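# Press the front panel onto the computer tower

## Task

Put the front panel on the tower's front face with its top edge upward, and push it in until all four pegs have snapped into their holes. The panel's door must be closed and the tower must stay standing upright.

## Robot and tools

Robot: two arms, left_arm and right_arm, each with a two-finger parallel gripper and a wrist camera (cam_left_wrist, cam_right_wrist, each 896x504). Calibrated bases in the scene frame: left_arm at (+0.009, +0.248, +0.041) m, right_arm at (+0.024, -0.248, +0.002) m, both turned only slightly about z.

Scene frame: origin at table-top height, midway between the nominal bases. +x points out over the table, +z points up, and left_arm sits on the +y side. The arm names do not match the image sides. Each gripper's fingers point along its own +z axis and open and close along its own y axis. end_effector_position is the point between the finger pads, about 1 cm behind the tips. Printed hand positions can be slightly off, more so at long reach.

Row format, used by every motion tool: one flat list of 16 numbers covering both arms, always all 16 even if one arm is idle. Order: left x, y, z (metres), left qw, qx, qy, qz (unit quaternion, w first), left opening, then the same eight for the right arm. Position and quaternion are absolute targets in the scene frame for that gripper, so they are poses, not offsets. Opening runs from -1 (closed) to +1 (fully open, 0.094 m). To hold an orientation, repeat the same quaternion in every row rather than copying the drifting measured one. An idle arm that touches nothing should get the identical pose it reported just before it stopped moving, plus its desired opening; a 0 in the opening slot is a real command, not 'unchanged'. Commanding the measured pose relaxes or releases a press.

execute_actions(actions, cameras): actions is a list of actions; each action is a list of up to 15 rows, one per 1/30 s control step. A shorter action repeats its last row until 15 steps have passed. Each target must lie within 0.6 m of that gripper's current position along each of the gripper's axes, or the action is refused for both arms; a malformed action, or a first action failing this check, rejects the whole call. An empty actions list just returns state and images. cameras selects images: omitted, null or ["all"] gives both, [] gives none, and an unknown name invalidates the call. Every control step the command is clipped to 100 mm and 20 degrees from the measured pose, so a single action may fall short; the result's 'Hand target' line shows where each arm is really headed, and you send the remainder next time.

move(target, speed, blend, opening_speed, blocking, cameras): drives each gripper in a straight line from its Hand target toward the target row, or through a list of up to 15 rows differing only in pose, all sharing a 10 s cap. speed: m/s per arm path, 0.002 to 0.5, default 0.25; rotation limited to twice that in rad/s; one value or one per waypoint. blend: corner rounding radius in metres for a list, default 0. opening_speed: rate of the finger command on the -1..+1 scale per second, at least 0.2; without it the opening is sent immediately. blocking=false returns after about 0.5 s while the move continues; execute_actions is then refused until wait or stop, and a new move replaces the old one. Moves do not avoid obstacles or the other arm; faster moves lag, stray and hit harder, and aiming past a contact presses harder. The 'move:' line reports the outcome (done, off_target, moving, held, fault) and limits (paced = clipped pose, held = steps withheld). done means within 10 mm and 2 degrees; it says nothing about contact.

wait(seconds 0 to 10, cameras): lets time pass with the last commands held; a running move keeps going. stop(): brakes a running move; it needs some room. zoom_image(camera, region=[x0,y0,x1,y1] pixels, at most 504x504, origin top-left): enlarges part of the latest image of a wrist camera. read_manual(section="licences"): licence texts only. finished_scene(scene): integer number of the current scene; the first call only asks you to verify, the second really ends it and cannot be undone. The goal must hold with the robot let go.

Result lines: end_effector_position and end_effector_quat_wxyz per arm; grip_measured on the opening scale (reads up to about 1.6 mm wide when empty, about 3 mm narrow under full squeeze); Joint positions (last entry is finger opening in metres); joint torques (drive output incl. arm weight, offsets and noise, entries 3 and 4 wrap at ±28 N m); grip_effort_nm (motor effort, negative closing, not a pad force); 'Tool commands'; step readings with HELD marks; 'pose unreachable' when the clearance check withheld a command; MOTOR HOT and OVER-TEMPERATURE FAULT lines. A resting arm can sit about 1 cm off its command without touching anything. Grip: around 50 to 62 N per pad; commanding about 0.11 below the first-touch reading gives full force; release by commanding well above grip_measured.

Avoid: dropping the panel or knocking the tower over, anything leaving the table, slamming, hard or fast contact, and especially the two grippers or cameras hitting each other. Do not hold loads, stretch arms out or push at unreachable poses for long, since motors overheat and the arm goes limp. Expect occasional small external tugs on held or loose parts.

Each tool is called after ">>>" in YAML: its name, and indented under it one key for each argument.

## Session

>>> execute_actions:
  actions: []

Scene clock: 0.00 s.
left_arm: end_effector_position=(+0.8238, +0.2594, +0.3324) grip_measured=+1.000 grip_effort_nm=n/a end_effector_quat_wxyz=(+0.322, +0.036, +0.942, -0.086) | right_arm: end_effector_position=(+0.4286, -0.2894, +0.3124) grip_measured=+1.000 grip_effort_nm=n/a end_effector_quat_wxyz=(+0.657, +0.404, +0.614, -0.167)
Joint positions: left_arm=[0.111 2.183 2.401 -1.141 0.224 0.063 0.094] | right_arm=[0.277 1.007 0.607 0.218 1.112 0.496 0.094]
Joint velocities: left_arm=[-0.005 0.005 -0.002 -0.002 0.007 -0.081 0] | right_arm=[-0.005 -0.005 0.017 0.002 0.007 -0.022 0]
Joint torques (N m): no reading
Motor temperatures (°C): left_arm=[25 29 26 29 26 25 26] | right_arm=[23 28 26 23 26 24 27]
Heat: left arm: hottest shoulder 29 °C; right arm: hottest shoulder 28 °C.
Hand target: left_arm +0.8281, +0.2597, +0.3403; +0.332, +0.037, +0.939, -0.085 | right_arm +0.4328, -0.2882, +0.3267; +0.665, +0.409, +0.605, -0.158
Tool commands: left_gripper/opening=+1.0 right_gripper/opening=+1.0

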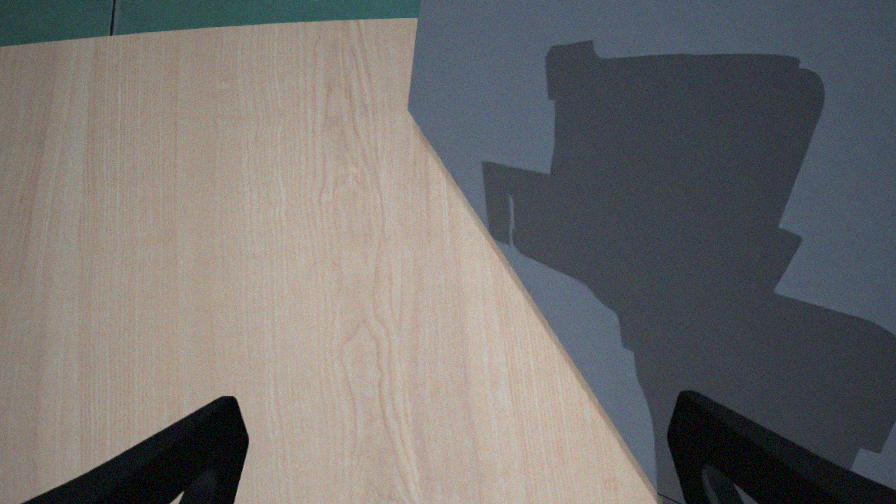

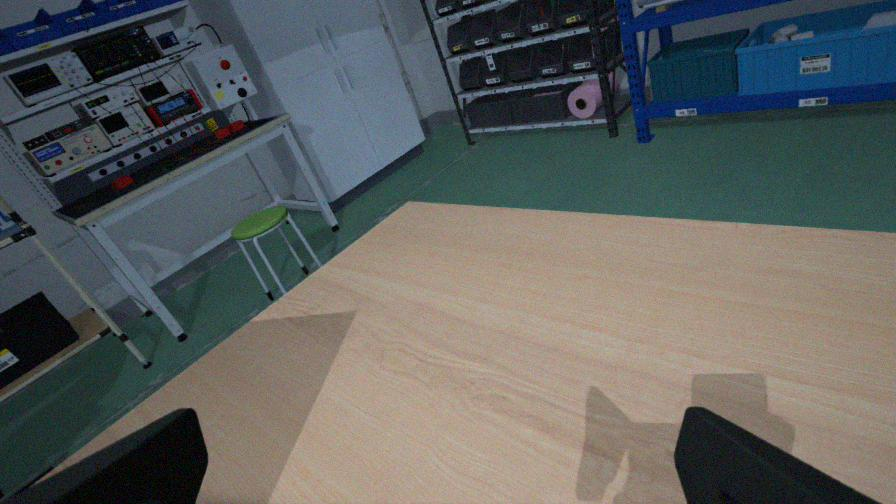

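>>> move:
  target: [0.35,0.35,0.48,0.565,0.142,0.807,-0.1,1,0.3,-0.35,0.45,0.56,-0.177,0.799,0.124,1]

Scene clock: 21.40 s.
left_arm: end_effector_position=(+0.3517, +0.3453, +0.4831) grip_measured=+1.000 grip_effort_nm=-0.032 end_effector_quat_wxyz=(+0.567, +0.135, +0.806, -0.104) | right_arm: end_effector_position=(+0.3024, -0.3401, +0.4264) grip_measured=+1.000 grip_effort_nm=0.007 end_effector_quat_wxyz=(+0.552, -0.166, +0.803, +0.152)
Joint positions: left_arm=[0.727 0.814 1.05 -0.838 0.937 0.49 0.094] | right_arm=[-0.895 0.803 1.062 -1.308 -1.161 -0.945 0.094]
Joint velocities: left_arm=[0.005 -0.005 -0.012 -0.002 -0.007 -0.022 0] | right_arm=[0.005 0.005 0.027 -0.037 -0.066 -0.022 0]
Joint torques (N m): left_arm=[1.08 -1.67 9.55 1.4 0.47 0.15] | right_arm=[-1.96 -2.32 14.42 0.46 -0.48 -0.16]
Motor temperatures (°C): left_arm=[25 31 28 29 26 25 25] | right_arm=[23 28 29 23 26 24 27]
Heat: left arm: hottest shoulder 31 °C; right arm: hottest elbow 29 °C.
Hand target: left_arm +0.3504, +0.3469, +0.4842; +0.567, +0.137, +0.806, -0.101 | right_arm +0.3030, -0.3455, +0.4473; +0.560, -0.177, +0.799, +0.130
Off the commanded pose: left_arm 0.006 m, 1 deg | right_arm 0.026 m, 4 deg.
move: off_target (right_arm)
camera_calibration:
cam_left_wrist: T_world_to_cam=[[-0.338122, -0.941097, 0.00313671, 0.443421], [-0.662202, 0.235549, -0.71134, 0.534888], [0.668701, -0.242597, -0.702841, 0.275811], [0, 0, 0, 1]] pos_world=[0.319699, 0.358221, 0.572948]
cam_right_wrist: T_world_to_cam=[[0.418505, -0.906171, -0.0608981, -0.410189], [-0.664154, -0.259617, -0.70107, 0.450851], [0.619479, 0.333847, -0.710488, 0.316174], [0, 0, 0, 1]] pos_world=[0.275237, -0.360206, 0.515736]

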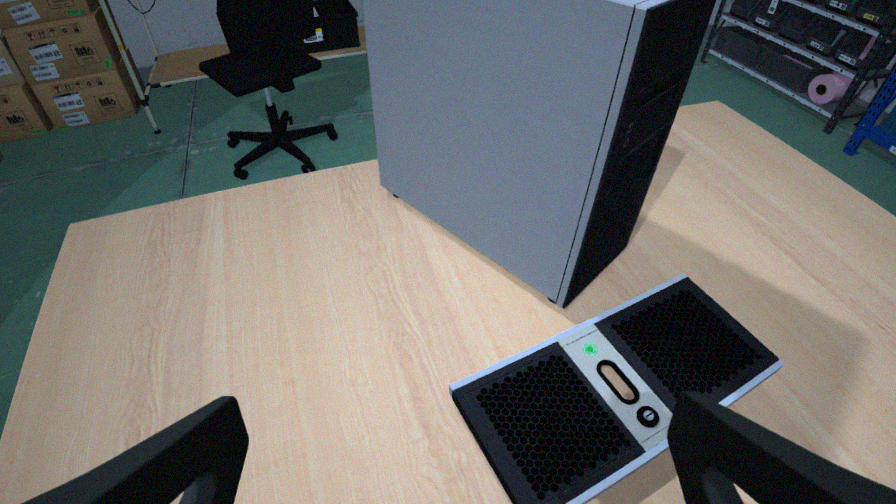

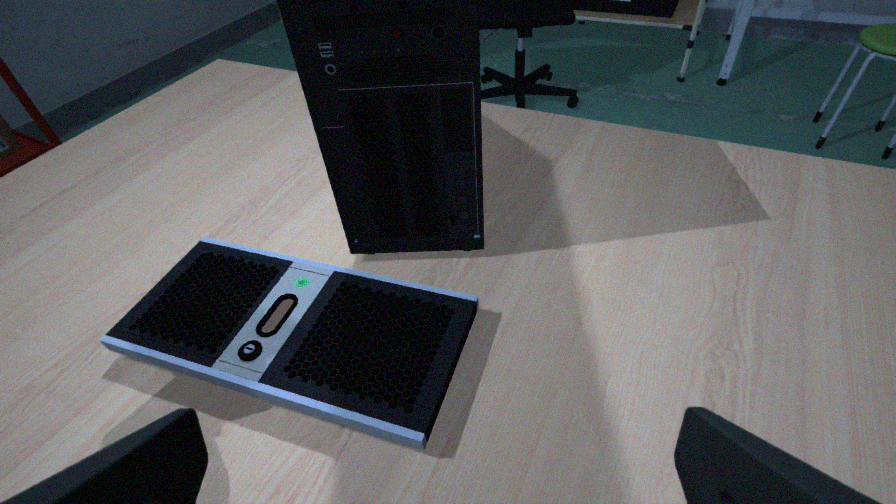

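>>> zoom_image:
  camera: "cam_right_wrist"
  region: [90, 200, 500, 460]

>>> zoom_image:
  camera: "cam_left_wrist"
  region: [440, 250, 800, 504]

>>> zoom_image:
  camera: "cam_right_wrist"
  region: [270, 0, 520, 270]

Scaled by 1.229 from the camera's 896x504 image, which has a finer 1280x720 frame.

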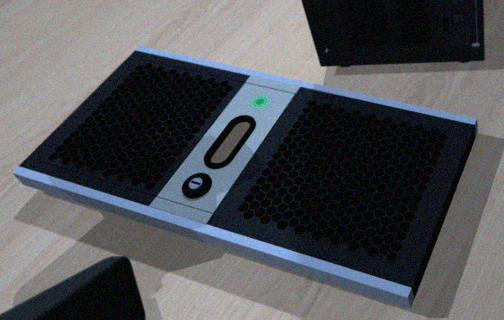

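Scaled by 1.400 from the camera's 896x504 image, which has a finer 1280x720 frame.

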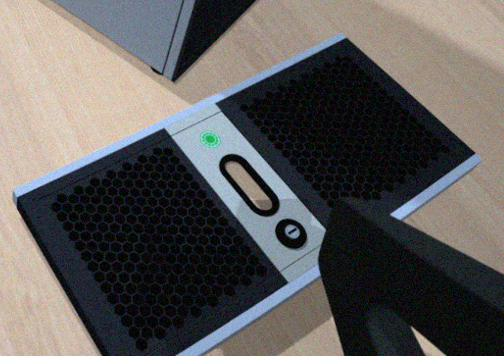

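Scaled by 1.867 from the camera's 896x504 image, which has a finer 1280x720 frame.

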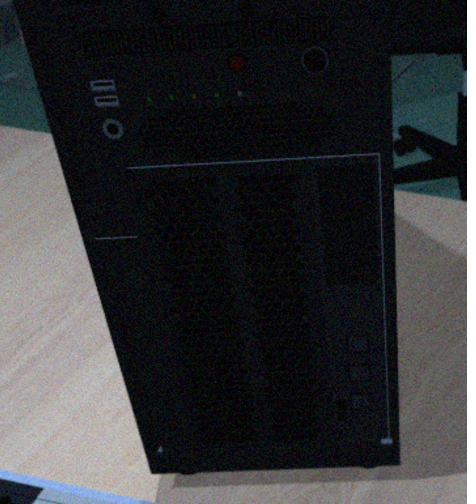

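>>> move:
  target: [0.35,0.35,0.48,0.565,0.142,0.807,-0.1,1,0.38,-0.22,0.27,0.777,-0.121,0.597,0.158,1]

>>> zoom_image:
  camera: "cam_right_wrist"
  region: [250, 0, 650, 300]

>>> zoom_image:
  camera: "cam_right_wrist"
  region: [250, 200, 650, 500]

Scene clock: 54.83 s.
left_arm: end_effector_position=(+0.3494, +0.3469, +0.4824) grip_measured=+1.000 grip_effort_nm=-0.037 end_effector_quat_wxyz=(+0.567, +0.142, +0.805, -0.100) | right_arm: end_effector_position=(+0.3806, -0.2274, +0.2721) grip_measured=+1.000 grip_effort_nm=0.012 end_effector_quat_wxyz=(+0.780, -0.118, +0.597, +0.146)
Joint positions: left_arm=[0.738 0.814 1.05 -0.849 0.947 0.519 0.094] | right_arm=[-0.208 1.025 0.177 1.158 -0.555 0.158 0.094]
Joint velocities: left_arm=[-0.005 0.005 -0.007 0.002 0.037 0.007 0] | right_arm=[-0.015 0.005 0.002 0.002 -0.066 -0.022 0]
Joint torques (N m): left_arm=[0.79 -0.85 9.32 1.43 0.5 0.12] | right_arm=[-0.44 -3.37 7.19 2 0.32 0.08]
Motor temperatures (°C): left_arm=[25 29 29 29 26 24 25] | right_arm=[23 28 35 23 25 24 26]
Heat: left arm: hottest shoulder 29 °C; right arm: hottest elbow 35 °C.
Hand target: left_arm +0.3498, +0.3499, +0.4800; +0.565, +0.142, +0.807, -0.100 | right_arm +0.3802, -0.2232, +0.2717; +0.780, -0.117, +0.595, +0.155
Off the commanded pose: left_arm 0.004 m, 0 deg | right_arm 0.008 m, 1 deg.
move: done
camera_calibration:
cam_left_wrist: T_world_to_cam=[[-0.344739, -0.938628, -0.0115484, 0.452709], [-0.657206, 0.250126, -0.710997, 0.52553], [0.67025, -0.237519, -0.7031, 0.275], [0, 0, 0, 1]] pos_world=[0.317129, 0.358795, 0.572231]
cam_right_wrist: T_world_to_cam=[[0.354998, -0.934867, -0.00100453, -0.348791], [-0.162974, -0.0608283, -0.984753, 0.355569], [0.920552, 0.349749, -0.173953, -0.136477], [0, 0, 0, 1]] pos_world=[0.307403, -0.256712, 0.326057]

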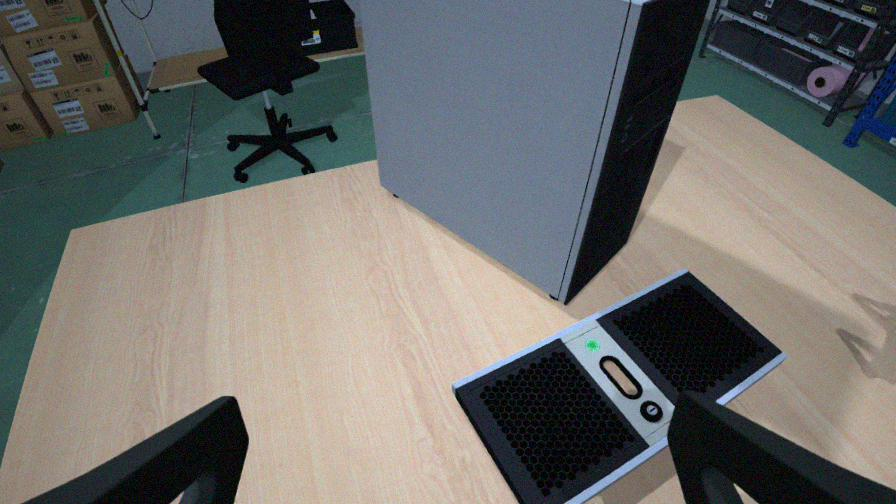

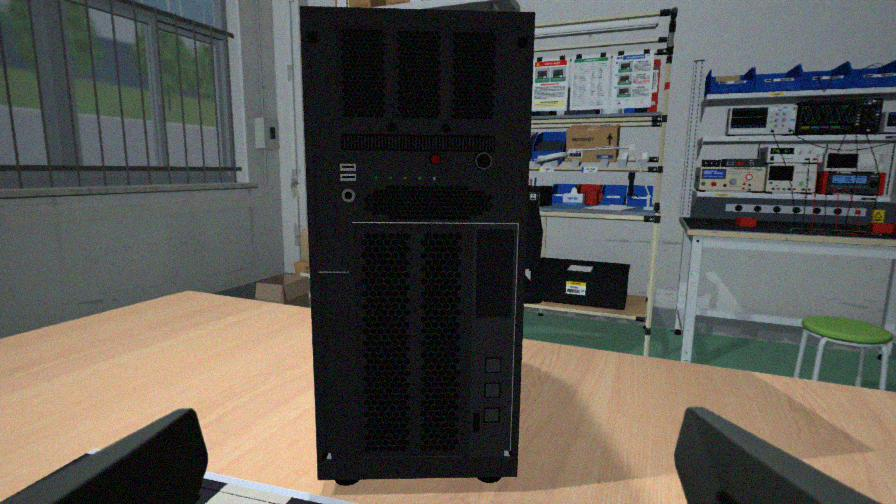

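Scaled by 1.260 from the camera's 896x504 image, which has a finer 1280x720 frame.

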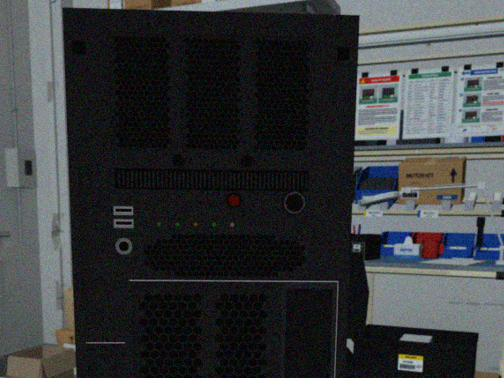

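Scaled by 1.260 from the camera's 896x504 image, which has a finer 1280x720 frame.

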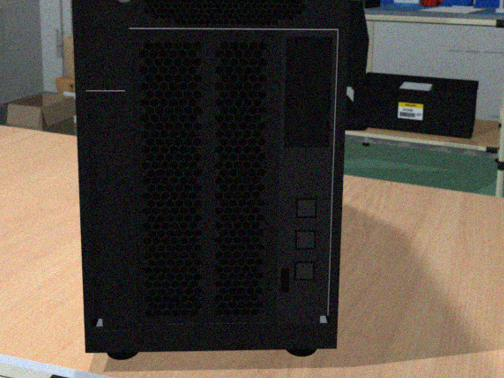

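>>> move:
  target: [0.35,0.35,0.48,0.565,0.142,0.807,-0.1,1,0.45,-0.37,0.07,0.627,-0.369,0.527,0.44,1]
  cameras: ["cam_right_wrist"]

>>> zoom_image:
  camera: "cam_right_wrist"
  region: [200, 200, 700, 480]

Scene clock: 83.07 s.
left_arm: end_effector_position=(+0.3494, +0.3469, +0.4824) grip_measured=+1.000 grip_effort_nm=-0.037 end_effector_quat_wxyz=(+0.567, +0.143, +0.805, -0.100) | right_arm: end_effector_position=(+0.4484, -0.3588, +0.0748) grip_measured=+1.000 grip_effort_nm=0.007 end_effector_quat_wxyz=(+0.627, -0.282, +0.647, +0.329)
Joint positions: left_arm=[0.738 0.814 1.05 -0.849 0.947 0.519 0.094] | right_arm=[-0.667 2.047 0.665 1.547 -1.551 0.236 0.094]
Joint velocities: left_arm=[0.005 0.005 0.002 0.002 -0.007 0.066 0] | right_arm=[-0.015 0.005 -0.002 -0.002 -0.022 -0.022 0]
Joint torques (N m): left_arm=[0.5 -1.2 9.33 1.48 0.5 0.13] | right_arm=[-2.2 -12.45 4.44 1.25 0.01 -0.21]
Motor temperatures (°C): left_arm=[25 29 30 29 26 24 25] | right_arm=[23 28 33 23 25 23 26]
Heat: left arm: hottest elbow 30 °C; right arm: hottest elbow 33 °C.
Hand target: left_arm +0.3499, +0.3499, +0.4800; +0.565, +0.142, +0.807, -0.100 | right_arm +0.4517, -0.3665, +0.0759; +0.634, -0.293, +0.643, +0.315
Off the commanded pose: left_arm 0.004 m, 0 deg | right_arm 0.012 m, 21 deg; orientation clipped.
joint sent to its limit (right arm) — joint 4 (wrist pitch), upper limit; joint 5 (wrist yaw), lower limit. The joint targets are off in position and orientation.
move: off_target (right_arm); limits=paced
camera_calibration:
cam_right_wrist: T_world_to_cam=[[0.767063, -0.636859, -0.0776233, -0.568025], [-0.32378, -0.279816, -0.903808, 0.151811], [0.553878, 0.718411, -0.420839, 0.127935], [0, 0, 0, 1]] pos_world=[0.414004, -0.411182, 0.146956]
Images, in order (width x height): cam_right_wrist 896x504.

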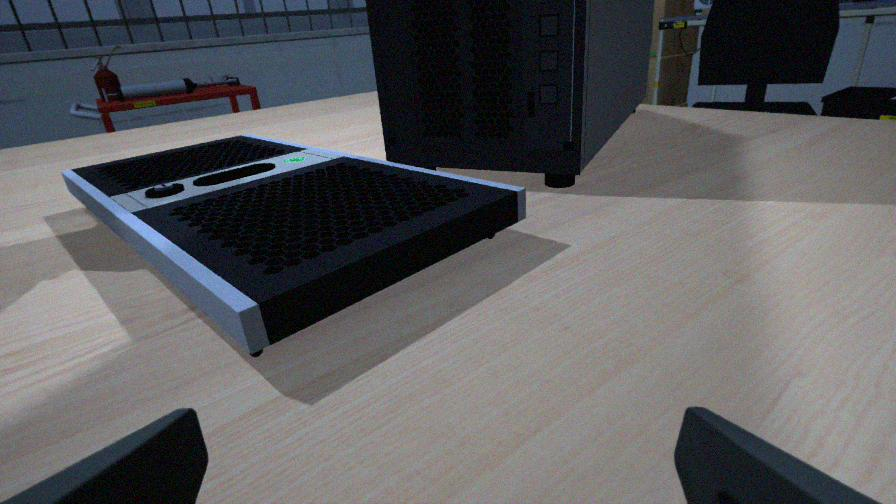

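Scaled by 1.008 from the camera's 896x504 image, which has a finer 1280x720 frame.

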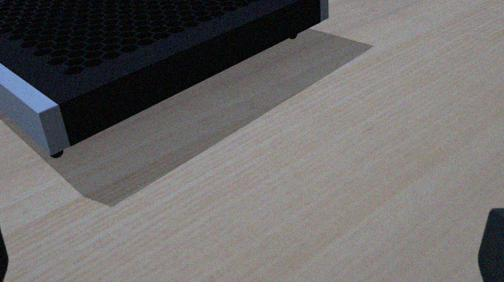

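>>> move:
  target: [0.35,0.35,0.48,0.565,0.142,0.807,-0.1,1,0.36,-0.38,0.035,0.733,-0.233,0.563,0.304,1]
  cameras: ["cam_right_wrist"]

>>> zoom_image:
  camera: "cam_right_wrist"
  region: [200, 200, 600, 440]

Scene clock: 99.23 s.
left_arm: end_effector_position=(+0.3494, +0.3469, +0.4824) grip_measured=+1.000 grip_effort_nm=-0.037 end_effector_quat_wxyz=(+0.567, +0.143, +0.805, -0.100) | right_arm: end_effector_position=(+0.3640, -0.3785, +0.0380) grip_measured=+1.000 grip_effort_nm=0.007 end_effector_quat_wxyz=(+0.662, -0.235, +0.667, +0.247)
Joint positions: left_arm=[0.738 0.814 1.05 -0.849 0.947 0.519 0.094] | right_arm=[-0.867 2.095 0.457 1.55 -1.553 -0.069 0.094]
Joint velocities: left_arm=[0.005 0.015 -0.022 -0.022 0.081 0.037 0] | right_arm=[-0.015 -0.005 0.007 -0.002 -0.007 0.037 0]
Joint torques (N m): left_arm=[0.38 -1.38 9.14 1.46 0.48 0.13] | right_arm=[-1.55 -10.64 -0.1 1.13 -0.11 -0.2]
Motor temperatures (°C): left_arm=[25 29 31 29 26 24 25] | right_arm=[23 29 32 23 25 23 26]
Heat: left arm: hottest elbow 31 °C; right arm: hottest elbow 32 °C.
Hand target: left_arm +0.3499, +0.3499, +0.4800; +0.565, +0.142, +0.807, -0.100 | right_arm +0.3603, -0.3796, +0.0350; +0.663, -0.234, +0.668, +0.243
Off the commanded pose: left_arm 0.004 m, 0 deg | right_arm 0.005 m, 16 deg.
joint sent to its limit (right arm) — joint 4 (wrist pitch), upper limit; joint 5 (wrist yaw), lower limit. The joint targets are off in orientation, not in position.
move: off_target (right_arm)
camera_calibration:
cam_right_wrist: T_world_to_cam=[[0.628474, -0.777455, -0.0241709, -0.523537], [-0.344818, -0.250618, -0.904594, 0.104487], [0.697224, 0.576848, -0.425588, 0.0677908], [0, 0, 0, 1]] pos_world=[0.317793, -0.419945, 0.110715]
Images, in order (width x height): cam_right_wrist 896x504.

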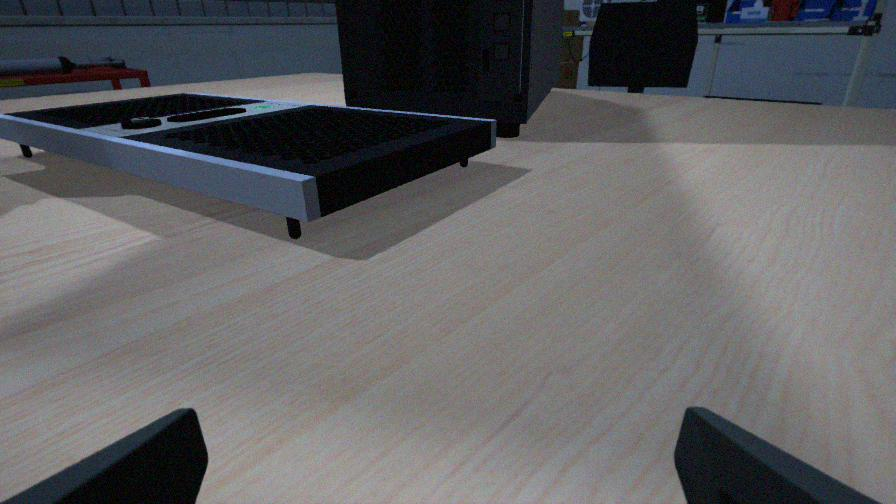

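Scaled by 1.260 from the camera's 896x504 image, which has a finer 1280x720 frame.

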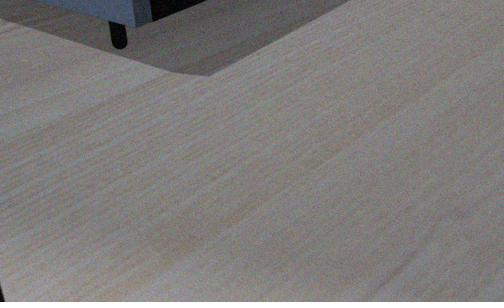

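>>> move:
  target: [0.3,0.38,0.045,0.733,0.233,0.563,-0.304,1,0.3603,-0.3796,0.035,0.663,-0.234,0.668,0.243,1]
  cameras: ["cam_left_wrist"]

>>> zoom_image:
  camera: "cam_left_wrist"
  region: [300, 50, 800, 350]

Scene clock: 123.40 s.
left_arm: end_effector_position=(+0.2940, +0.3679, +0.0534) grip_measured=+1.000 grip_effort_nm=-0.037 end_effector_quat_wxyz=(+0.670, +0.188, +0.685, -0.215) | right_arm: end_effector_position=(+0.3640, -0.3785, +0.0380) grip_measured=+1.000 grip_effort_nm=0.002 end_effector_quat_wxyz=(+0.662, -0.236, +0.667, +0.247)
Joint positions: left_arm=[1.04 1.912 0.386 0.317 1.561 1.166 0.094] | right_arm=[-0.867 2.095 0.457 1.55 -1.553 -0.071 0.094]
Joint velocities: left_arm=[-0.015 -0.015 0.002 0.017 -0.066 -0.007 0] | right_arm=[-0.024 -0.005 -0.012 -0.002 0.022 -0.022 0]
Joint torques (N m): left_arm=[0.62 -6.3 1.36 1.43 0.84 0.15] | right_arm=[-2.08 -10.46 -0.14 1.02 -0.1 -0.16]
Motor temperatures (°C): left_arm=[25 28 31 29 26 23 25] | right_arm=[23 29 30 23 25 23 25]
Heat: left arm: hottest elbow 31 °C; right arm: hottest elbow 30 °C.
Hand target: left_arm +0.2943, +0.3710, +0.0501; +0.673, +0.190, +0.684, -0.209 | right_arm +0.3605, -0.3796, +0.0351; +0.664, -0.234, +0.668, +0.243
Off the commanded pose: left_arm 0.016 m, 19 deg | right_arm 0.005 m, 1 deg.
joint sent to its limit (left arm) — joint 5 (wrist yaw), upper limit. The joint targets are off in position and orientation.
joint sent to its limit (right arm) — joint 5 (wrist yaw), lower limit. The joint targets still meet the commanded pose.
move: off_target (left_arm); limits=paced
camera_calibration:
cam_left_wrist: T_world_to_cam=[[-0.543403, -0.83888, 0.0315346, 0.467787], [-0.377523, 0.210652, -0.901722, 0.121235], [0.749793, -0.501903, -0.431166, 0.0748945], [0, 0, 0, 1]] pos_world=[0.243811, 0.404469, 0.126861]
Images, in order (width x height): cam_left_wrist 896x504.

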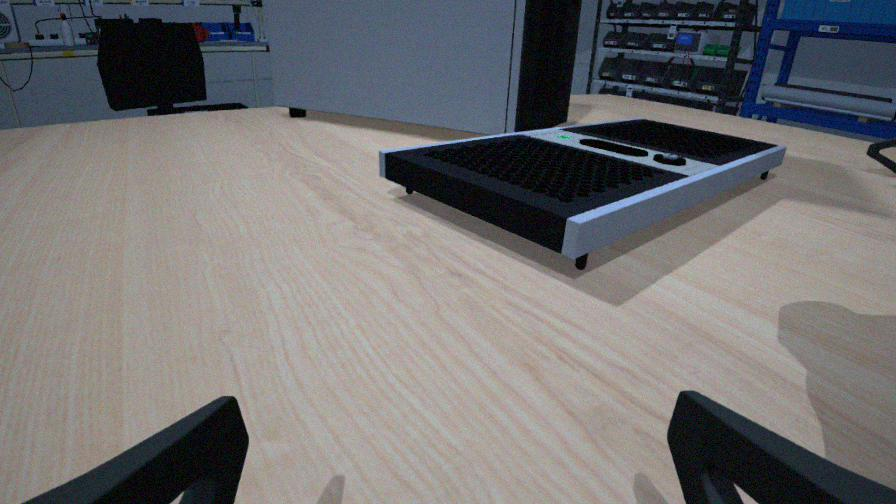

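Scaled by 1.008 from the camera's 896x504 image, which has a finer 1280x720 frame.

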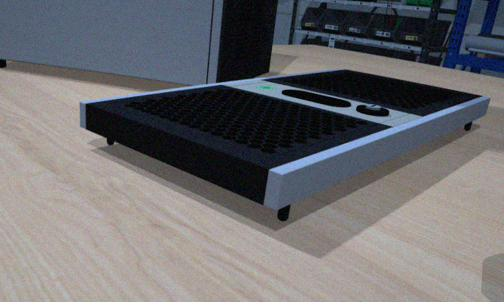

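>>> move:
  target:
    - [0.36,0.2,0.35,0.38,0,0.925,0,1,0.3603,-0.3796,0.035,0.663,-0.234,0.668,0.243,1]
    - [0.47,0.02,0.33,0.216,0,0.976,0,1,0.3603,-0.3796,0.035,0.663,-0.234,0.668,0.243,1]
  cameras: ["cam_left_wrist"]

>>> zoom_image:
  camera: "cam_left_wrist"
  region: [200, 50, 700, 450]

Scene clock: 149.83 s.
left_arm: end_effector_position=(+0.4665, +0.0353, +0.3112) grip_measured=+1.000 grip_effort_nm=-0.037 end_effector_quat_wxyz=(+0.207, +0.013, +0.978, +0.015) | right_arm: end_effector_position=(+0.3640, -0.3785, +0.0380) grip_measured=+1.000 grip_effort_nm=0.007 end_effector_quat_wxyz=(+0.662, -0.236, +0.667, +0.247)
Joint positions: left_arm=[-0.46 1.432 1.384 -1.165 -0.219 -0.442 0.094] | right_arm=[-0.867 2.095 0.457 1.55 -1.553 -0.071 0.094]
Joint velocities: left_arm=[0.005 0.005 0.007 0.007 0.037 0.007 0] | right_arm=[0.005 -0.005 -0.012 0.002 -0.081 -0.007 0]
Joint torques (N m): left_arm=[-0.15 -8.64 12.56 0.95 -0.1 -0.04] | right_arm=[-2.08 -10.23 -0.13 1.06 -0.1 -0.14]
Motor temperatures (°C): left_arm=[25 28 30 29 26 23 25] | right_arm=[23 29 29 23 25 23 25]
Heat: left arm: hottest elbow 30 °C; right arm: hottest shoulder 29 °C.
Hand target: left_arm +0.4769, +0.0280, +0.3242; +0.215, +0.007, +0.976, +0.007 | right_arm +0.3604, -0.3795, +0.0351; +0.663, -0.234, +0.668, +0.243
Off the commanded pose: left_arm 0.025 m, 3 deg | right_arm 0.005 m, 1 deg.
joint sent to its limit (right arm) — joint 5 (wrist yaw), lower limit. The joint targets still meet the commanded pose.
move: off_target (left_arm)
camera_calibration:
cam_left_wrist: T_world_to_cam=[[-0.0291295, -0.998745, -0.0407445, 0.0625973], [-0.999371, 0.0282737, 0.0214252, 0.498145], [-0.0202463, 0.041343, -0.99894, 0.406484], [0, 0, 0, 1]] pos_world=[0.507885, 0.031629, 0.397931]
Images, in order (width x height): cam_left_wrist 896x504.

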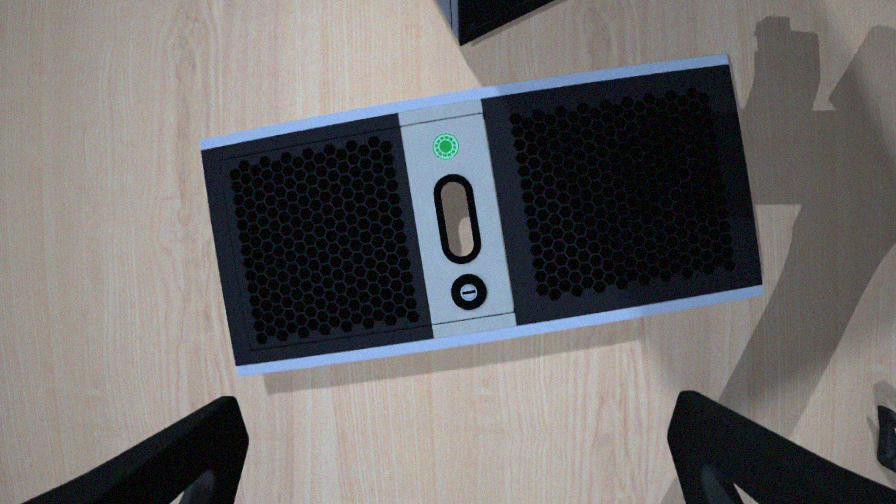

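Scaled by 1.008 from the camera's 896x504 image, which has a finer 1280x720 frame.

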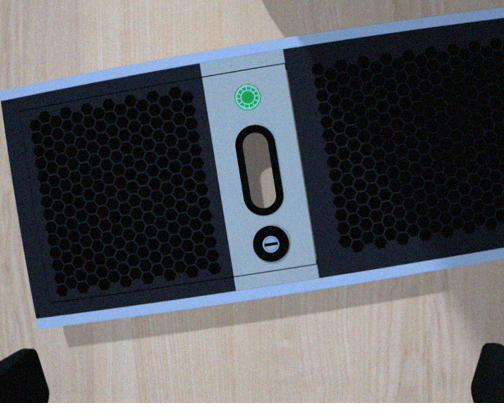

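>>> move:
  target:
    - [0.3,0.06,0.2,0.384,-0.64,0.57,-0.342,0,0.3603,-0.3796,0.035,0.663,-0.234,0.668,0.243,1]
    - [0.345,0.022,0.06,0.384,-0.64,0.57,-0.342,0,0.3603,-0.3796,0.035,0.663,-0.234,0.668,0.243,1]

Scene clock: 213.40 s.
left_arm: end_effector_position=(+0.3344, +0.0329, +0.0628) grip_measured=+0.002 grip_effort_nm=-0.134 end_effector_quat_wxyz=(-0.401, +0.595, -0.602, +0.351) | right_arm: end_effector_position=(+0.3640, -0.3785, +0.0380) grip_measured=+1.000 grip_effort_nm=0.012 end_effector_quat_wxyz=(+0.662, -0.236, +0.667, +0.247)
Joint positions: left_arm=[-0.87 1.607 0.362 0.534 -0.846 -2.071 0.047] | right_arm=[-0.867 2.095 0.457 1.55 -1.553 -0.071 0.094]
Joint velocities: left_arm=[-0.005 -0.005 -0.007 -0.002 -0.007 0.066 0] | right_arm=[-0.015 -0.005 -0.002 0.012 0.11 -0.051 0]
Joint torques (N m): left_arm=[0.03 -5.3 5.37 2.21 -0.53 -0.03] | right_arm=[-1.9 -10.87 -0.2 1.14 -0.06 -0.11]
Motor temperatures (°C): left_arm=[25 29 38 28 25 23 25] | right_arm=[23 29 27 23 24 23 25]
Heat: left arm: hottest elbow 38 °C; right arm: hottest shoulder 29 °C.
Hand target: left_arm +0.3415, +0.0260, +0.0643; -0.399, +0.600, -0.592, +0.360 | right_arm +0.3604, -0.3795, +0.0351; +0.663, -0.234, +0.668, +0.243
Off the commanded pose: left_arm 0.015 m, 7 deg | right_arm 0.005 m, 1 deg.
joint sent to its limit (left arm) — joint 6 (wrist roll), lower limit. The joint targets are off in position and orientation.
joint sent to its limit (right arm) — joint 5 (wrist yaw), lower limit. The joint targets still meet the commanded pose.
move: off_target (left_arm)
camera_calibration:
cam_left_wrist: T_world_to_cam=[[0.437345, -0.0572319, 0.897471, -0.199639], [-0.359469, -0.925903, 0.116127, 0.182975], [0.824325, -0.3734, -0.425513, -0.148963], [0, 0, 0, 1]] pos_world=[0.275879, 0.102368, 0.0945367]
cam_right_wrist: T_world_to_cam=[[0.628505, -0.777487, -0.0222643, -0.523633], [-0.34371, -0.251943, -0.904648, 0.103585], [0.697743, 0.576228, -0.425577, 0.0673666], [0, 0, 0, 1]] pos_world=[0.317704, -0.419839, 0.110719]

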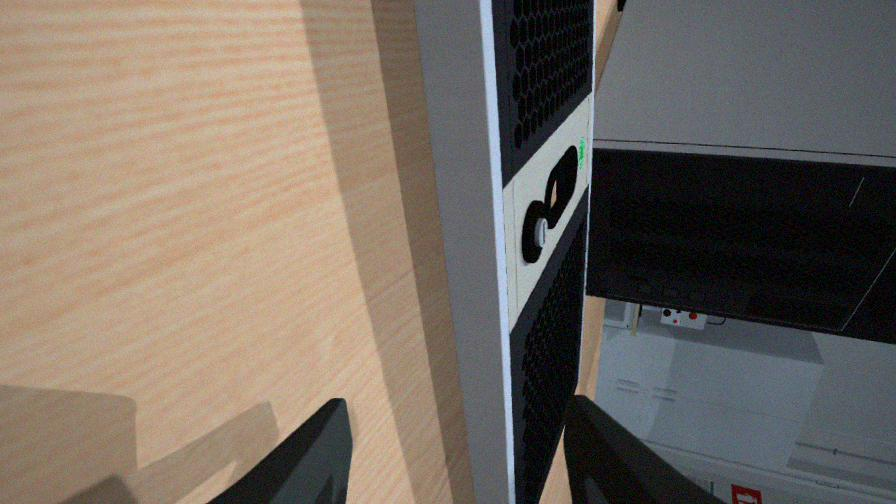

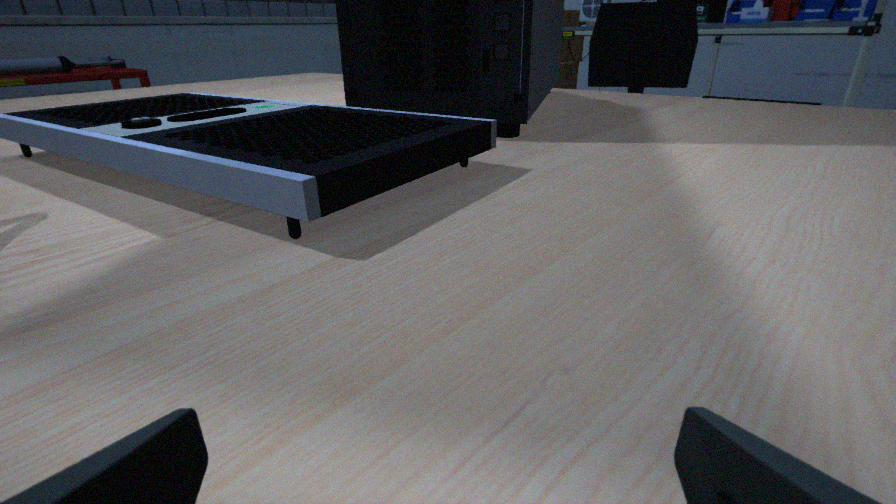

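>>> move:
  target:
    - [0.33,0.1,0.09,0.384,-0.64,0.57,-0.342,0,0.3603,-0.3796,0.035,0.663,-0.234,0.668,0.243,1]
    - [0.34,0.112,0.055,0.384,-0.64,0.57,-0.342,0,0.3603,-0.3796,0.035,0.663,-0.234,0.668,0.243,1]
  cameras: ["cam_left_wrist"]

Scene clock: 226.83 s.
left_arm: end_effector_position=(+0.3375, +0.1091, +0.0591) grip_measured=+0.002 grip_effort_nm=-0.129 end_effector_quat_wxyz=(-0.380, +0.643, -0.567, +0.346) | right_arm: end_effector_position=(+0.3640, -0.3785, +0.0380) grip_measured=+1.000 grip_effort_nm=0.007 end_effector_quat_wxyz=(+0.662, -0.236, +0.667, +0.247)
Joint positions: left_arm=[-0.668 1.524 0.234 0.622 -0.706 -2.06 0.047] | right_arm=[-0.867 2.095 0.457 1.55 -1.553 -0.071 0.094]
Joint velocities: left_arm=[0.005 -0.005 -0.007 -0.017 -0.066 0.037 0.001] | right_arm=[0.005 0.005 -0.002 0.007 0.037 0.022 0]
Joint torques (N m): left_arm=[0.38 -3.84 3.4 2.22 -0.26 0.2] | right_arm=[-1.96 -10.75 -0.08 1.01 -0.14 -0.16]
Motor temperatures (°C): left_arm=[25 29 35 28 25 23 25] | right_arm=[23 29 27 23 24 23 25]
Heat: left arm: hottest elbow 35 °C; right arm: hottest shoulder 29 °C.
Hand target: left_arm +0.3380, +0.1114, +0.0555; -0.383, +0.641, -0.571, +0.341 | right_arm +0.3604, -0.3795, +0.0351; +0.663, -0.234, +0.668, +0.243
Off the commanded pose: left_arm 0.006 m, 1 deg | right_arm 0.005 m, 1 deg.
joint sent to its limit (right arm) — joint 5 (wrist yaw), lower limit. The joint targets still meet the commanded pose.
move: done
camera_calibration:
cam_left_wrist: T_world_to_cam=[[0.469569, 0.0561326, 0.88111, -0.215597], [-0.270134, -0.940983, 0.203909, 0.221395], [0.840555, -0.333767, -0.426693, -0.134454], [0, 0, 0, 1]] pos_world=[0.27406, 0.175555, 0.0874498]
Images, in order (width x height): cam_left_wrist 896x504.

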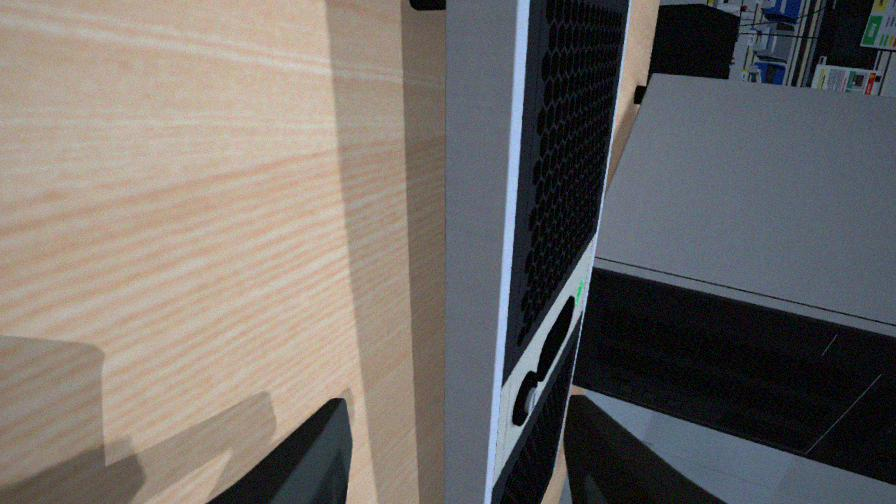

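>>> move:
  target:
    - [0.385,0.118,0.039,0.384,-0.64,0.57,-0.342,-0.15,0.3603,-0.3796,0.035,0.663,-0.234,0.668,0.243,1]
    - [0.418,0.122,0.034,0.384,-0.64,0.57,-0.342,-0.15,0.3603,-0.3796,0.035,0.663,-0.234,0.668,0.243,1]
  speed: 0.06
  cameras: ["cam_left_wrist"]

Scene clock: 234.53 s.
left_arm: end_effector_position=(+0.4079, +0.1244, +0.0337) grip_measured=-0.148 grip_effort_nm=-0.134 end_effector_quat_wxyz=(-0.379, +0.644, -0.571, +0.339) | right_arm: end_effector_position=(+0.3640, -0.3785, +0.0380) grip_measured=+1.000 grip_effort_nm=0.002 end_effector_quat_wxyz=(+0.662, -0.236, +0.667, +0.247)
Joint positions: left_arm=[-0.465 1.738 0.361 0.778 -0.542 -1.914 0.04] | right_arm=[-0.867 2.095 0.457 1.55 -1.553 -0.071 0.094]
Joint velocities: left_arm=[0.005 0.015 0.012 -0.007 -0.066 -0.037 0.002] | right_arm=[-0.015 -0.005 -0.002 -0.002 -0.022 -0.007 0]
Joint torques (N m): left_arm=[0.5 -5.83 4.33 2.29 -0.19 0.19] | right_arm=[-2.32 -10.17 -0.1 0.96 -0.09 -0.18]
Motor temperatures (°C): left_arm=[25 29 34 28 25 23 25] | right_arm=[23 29 27 23 24 23 25]
Heat: left arm: hottest elbow 34 °C; right arm: hottest shoulder 29 °C.
Hand target: left_arm +0.4164, +0.1221, +0.0334; -0.383, +0.642, -0.570, +0.342 | right_arm +0.3604, -0.3795, +0.0351; +0.663, -0.234, +0.668, +0.243
Off the commanded pose: left_arm 0.010 m, 1 deg | right_arm 0.005 m, 1 deg.
joint sent to its limit (right arm) — joint 5 (wrist yaw), lower limit. The joint targets still meet the commanded pose.
move: done
camera_calibration:
cam_left_wrist: T_world_to_cam=[[0.483025, 0.0487925, 0.874246, -0.231408], [-0.26587, -0.943133, 0.199532, 0.25868], [0.834266, -0.328814, -0.442585, -0.196802], [0, 0, 0, 1]] pos_world=[0.344737, 0.19055, 0.0635914]
Images, in order (width x height): cam_left_wrist 896x504.

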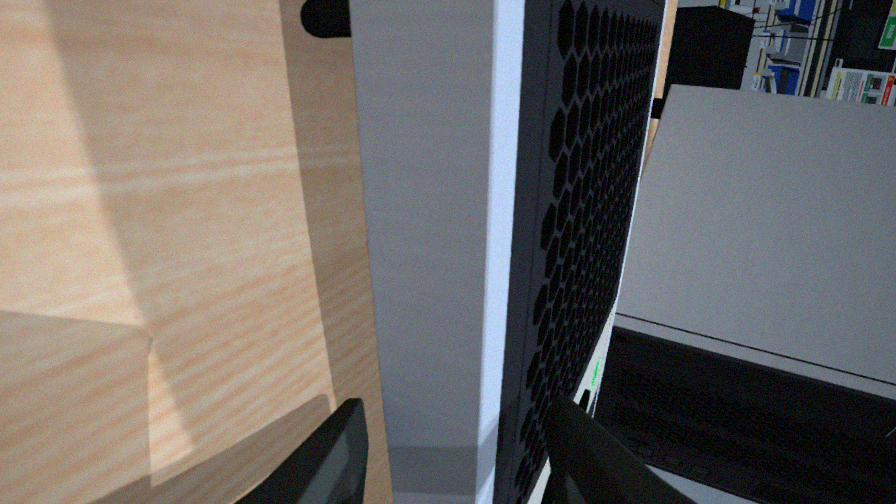

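>>> move:
  target:
    - [0.432,0.124,0.035,0.384,-0.64,0.57,-0.342,-0.15,0.3603,-0.3796,0.035,0.663,-0.234,0.668,0.243,1]
    - [0.436,0.125,0.095,0.384,-0.64,0.57,-0.342,-0.15,0.3603,-0.3796,0.035,0.663,-0.234,0.668,0.243,1]
  speed: 0.06

Scene clock: 243.03 s.
left_arm: end_effector_position=(+0.4236, +0.1285, +0.0801) grip_measured=-0.148 grip_effort_nm=-0.125 end_effector_quat_wxyz=(-0.378, +0.644, -0.576, +0.331) | right_arm: end_effector_position=(+0.3640, -0.3785, +0.0380) grip_measured=+1.000 grip_effort_nm=0.007 end_effector_quat_wxyz=(+0.662, -0.236, +0.667, +0.247)
Joint positions: left_arm=[-0.427 1.533 0.403 0.528 -0.512 -1.885 0.04] | right_arm=[-0.867 2.095 0.457 1.55 -1.553 -0.071 0.094]
Joint velocities: left_arm=[0.005 -0.005 -0.007 -0.012 0.037 -0.051 0] | right_arm=[-0.005 -0.015 0.012 0.007 -0.022 -0.022 0]
Joint torques (N m): left_arm=[0.38 -7.88 6.95 1.57 -0.18 0.2] | right_arm=[-1.9 -10.4 -0.12 1.14 -0.07 -0.16]
Motor temperatures (°C): left_arm=[25 29 33 28 25 23 25] | right_arm=[23 29 27 23 24 23 25]
Heat: left arm: hottest elbow 33 °C; right arm: hottest shoulder 29 °C.
Hand target: left_arm +0.4364, +0.1249, +0.0938; -0.384, +0.641, -0.570, +0.342 | right_arm +0.3604, -0.3795, +0.0351; +0.663, -0.234, +0.668, +0.243
Off the commanded pose: left_arm 0.020 m, 2 deg | right_arm 0.005 m, 1 deg.
joint sent to its limit (right arm) — joint 5 (wrist yaw), lower limit. The joint targets still meet the commanded pose.
move: off_target (left_arm)
camera_calibration:
cam_left_wrist: T_world_to_cam=[[0.494481, 0.0385979, 0.868331, -0.282846], [-0.264678, -0.944882, 0.192724, 0.257704], [0.82791, -0.325127, -0.45701, -0.184673], [0, 0, 0, 1]] pos_world=[0.360963, 0.194375, 0.111541]
cam_right_wrist: T_world_to_cam=[[0.628505, -0.777487, -0.0222643, -0.523633], [-0.34371, -0.251943, -0.904648, 0.103585], [0.697743, 0.576228, -0.425577, 0.0673666], [0, 0, 0, 1]] pos_world=[0.317704, -0.419839, 0.110719]

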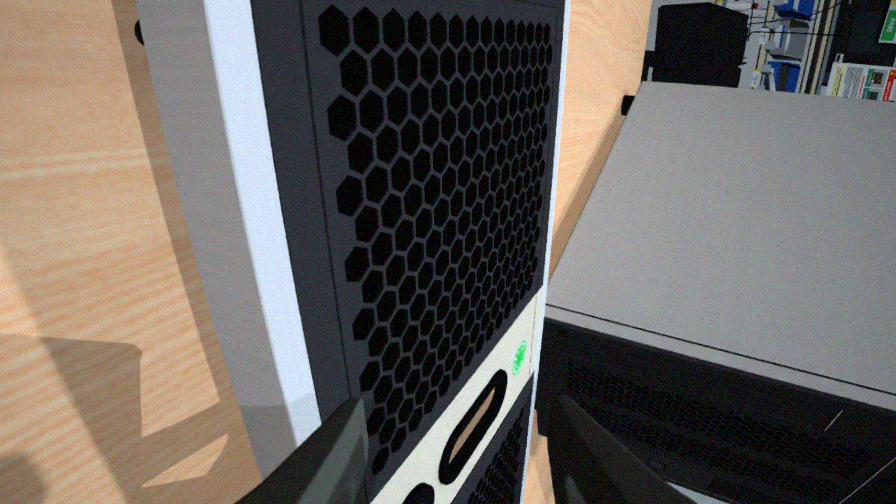

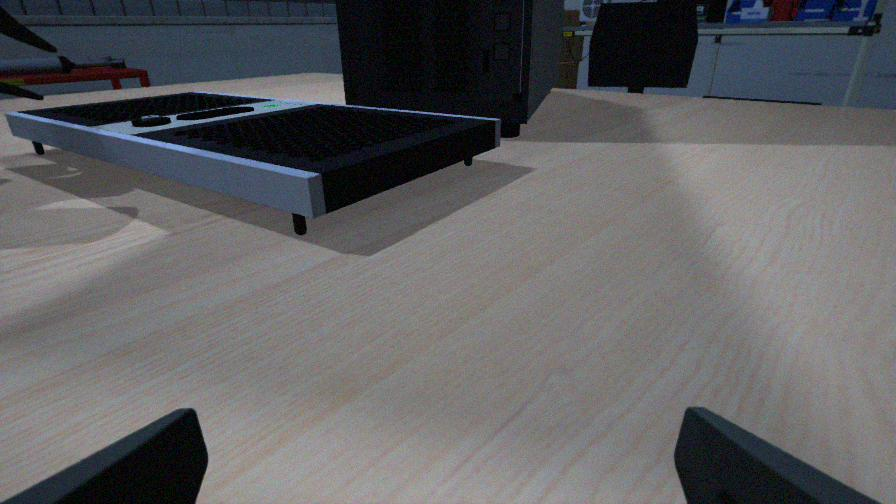

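>>> move:
  target:
    - [0.37,0.118,0.09,0.384,-0.64,0.57,-0.342,-0.1,0.3603,-0.3796,0.035,0.663,-0.234,0.668,0.243,1]
    - [0.385,0.118,0.038,0.384,-0.64,0.57,-0.342,-0.1,0.3603,-0.3796,0.035,0.663,-0.234,0.668,0.243,1]
    - [0.45,0.126,0.036,0.384,-0.64,0.57,-0.342,-0.1,0.3603,-0.3796,0.035,0.663,-0.234,0.668,0.243,1]
  speed: 0.06

>>> zoom_image:
  camera: "cam_right_wrist"
  region: [0, 0, 300, 260]

Scene clock: 255.43 s.
left_arm: end_effector_position=(+0.4387, +0.1288, +0.0370) grip_measured=-0.102 grip_effort_nm=0.051 end_effector_quat_wxyz=(-0.381, +0.643, -0.570, +0.342) | right_arm: end_effector_position=(+0.3640, -0.3785, +0.0380) grip_measured=+1.000 grip_effort_nm=0.002 end_effector_quat_wxyz=(+0.662, -0.236, +0.667, +0.247)
Joint positions: left_arm=[-0.404 1.76 0.424 0.765 -0.492 -1.872 0.042] | right_arm=[-0.867 2.095 0.457 1.55 -1.553 -0.071 0.094]
Joint velocities: left_arm=[-0.005 -0.024 -0.012 -0.007 -0.051 -0.051 -0.001] | right_arm=[-0.005 0.005 0.012 -0.012 -0.037 -0.007 0]
Joint torques (N m): left_arm=[0.5 -6.95 5.18 1.87 -0.18 0.19] | right_arm=[-1.85 -10.75 -0.05 1.16 -0.11 -0.14]
Motor temperatures (°C): left_arm=[25 29 33 28 25 23 25] | right_arm=[23 29 27 23 24 23 25]
Heat: left arm: hottest elbow 33 °C; right arm: hottest shoulder 29 °C.
Hand target: left_arm +0.4491, +0.1264, +0.0368; -0.384, +0.641, -0.570, +0.342 | right_arm +0.3604, -0.3795, +0.0351; +0.663, -0.234, +0.668, +0.243
Off the commanded pose: left_arm 0.012 m, 1 deg | right_arm 0.005 m, 1 deg.
joint sent to its limit (right arm) — joint 5 (wrist yaw), lower limit. The joint targets still meet the commanded pose.
move: off_target (left_arm)
camera_calibration:
cam_left_wrist: T_world_to_cam=[[0.476064, 0.0498836, 0.877995, -0.246669], [-0.268199, -0.942591, 0.198976, 0.271295], [0.837516, -0.330203, -0.435355, -0.221104], [0, 0, 0, 1]] pos_world=[0.375369, 0.195016, 0.0663345]
cam_right_wrist: T_world_to_cam=[[0.628505, -0.777487, -0.0222643, -0.523633], [-0.34371, -0.251943, -0.904648, 0.103585], [0.697743, 0.576228, -0.425577, 0.0673666], [0, 0, 0, 1]] pos_world=[0.317704, -0.419839, 0.110719]

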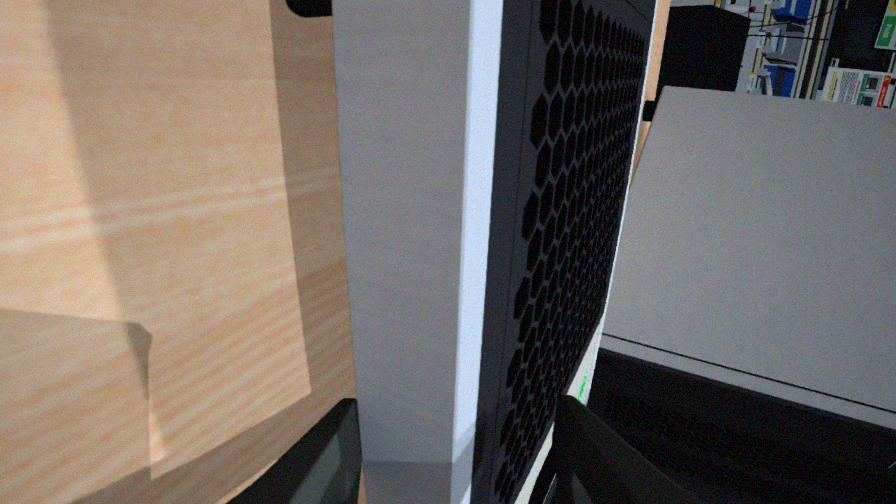

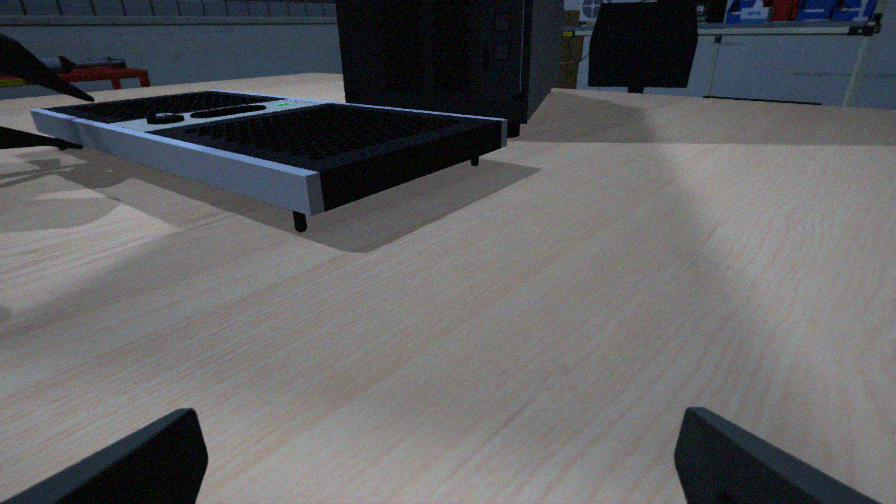

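Scaled by 1.680 from the camera's 896x504 image, which has a finer 1280x720 frame.

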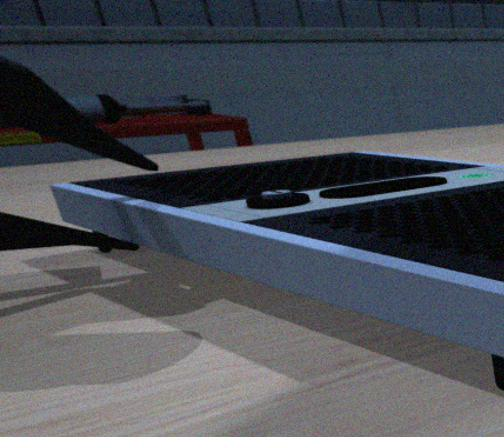

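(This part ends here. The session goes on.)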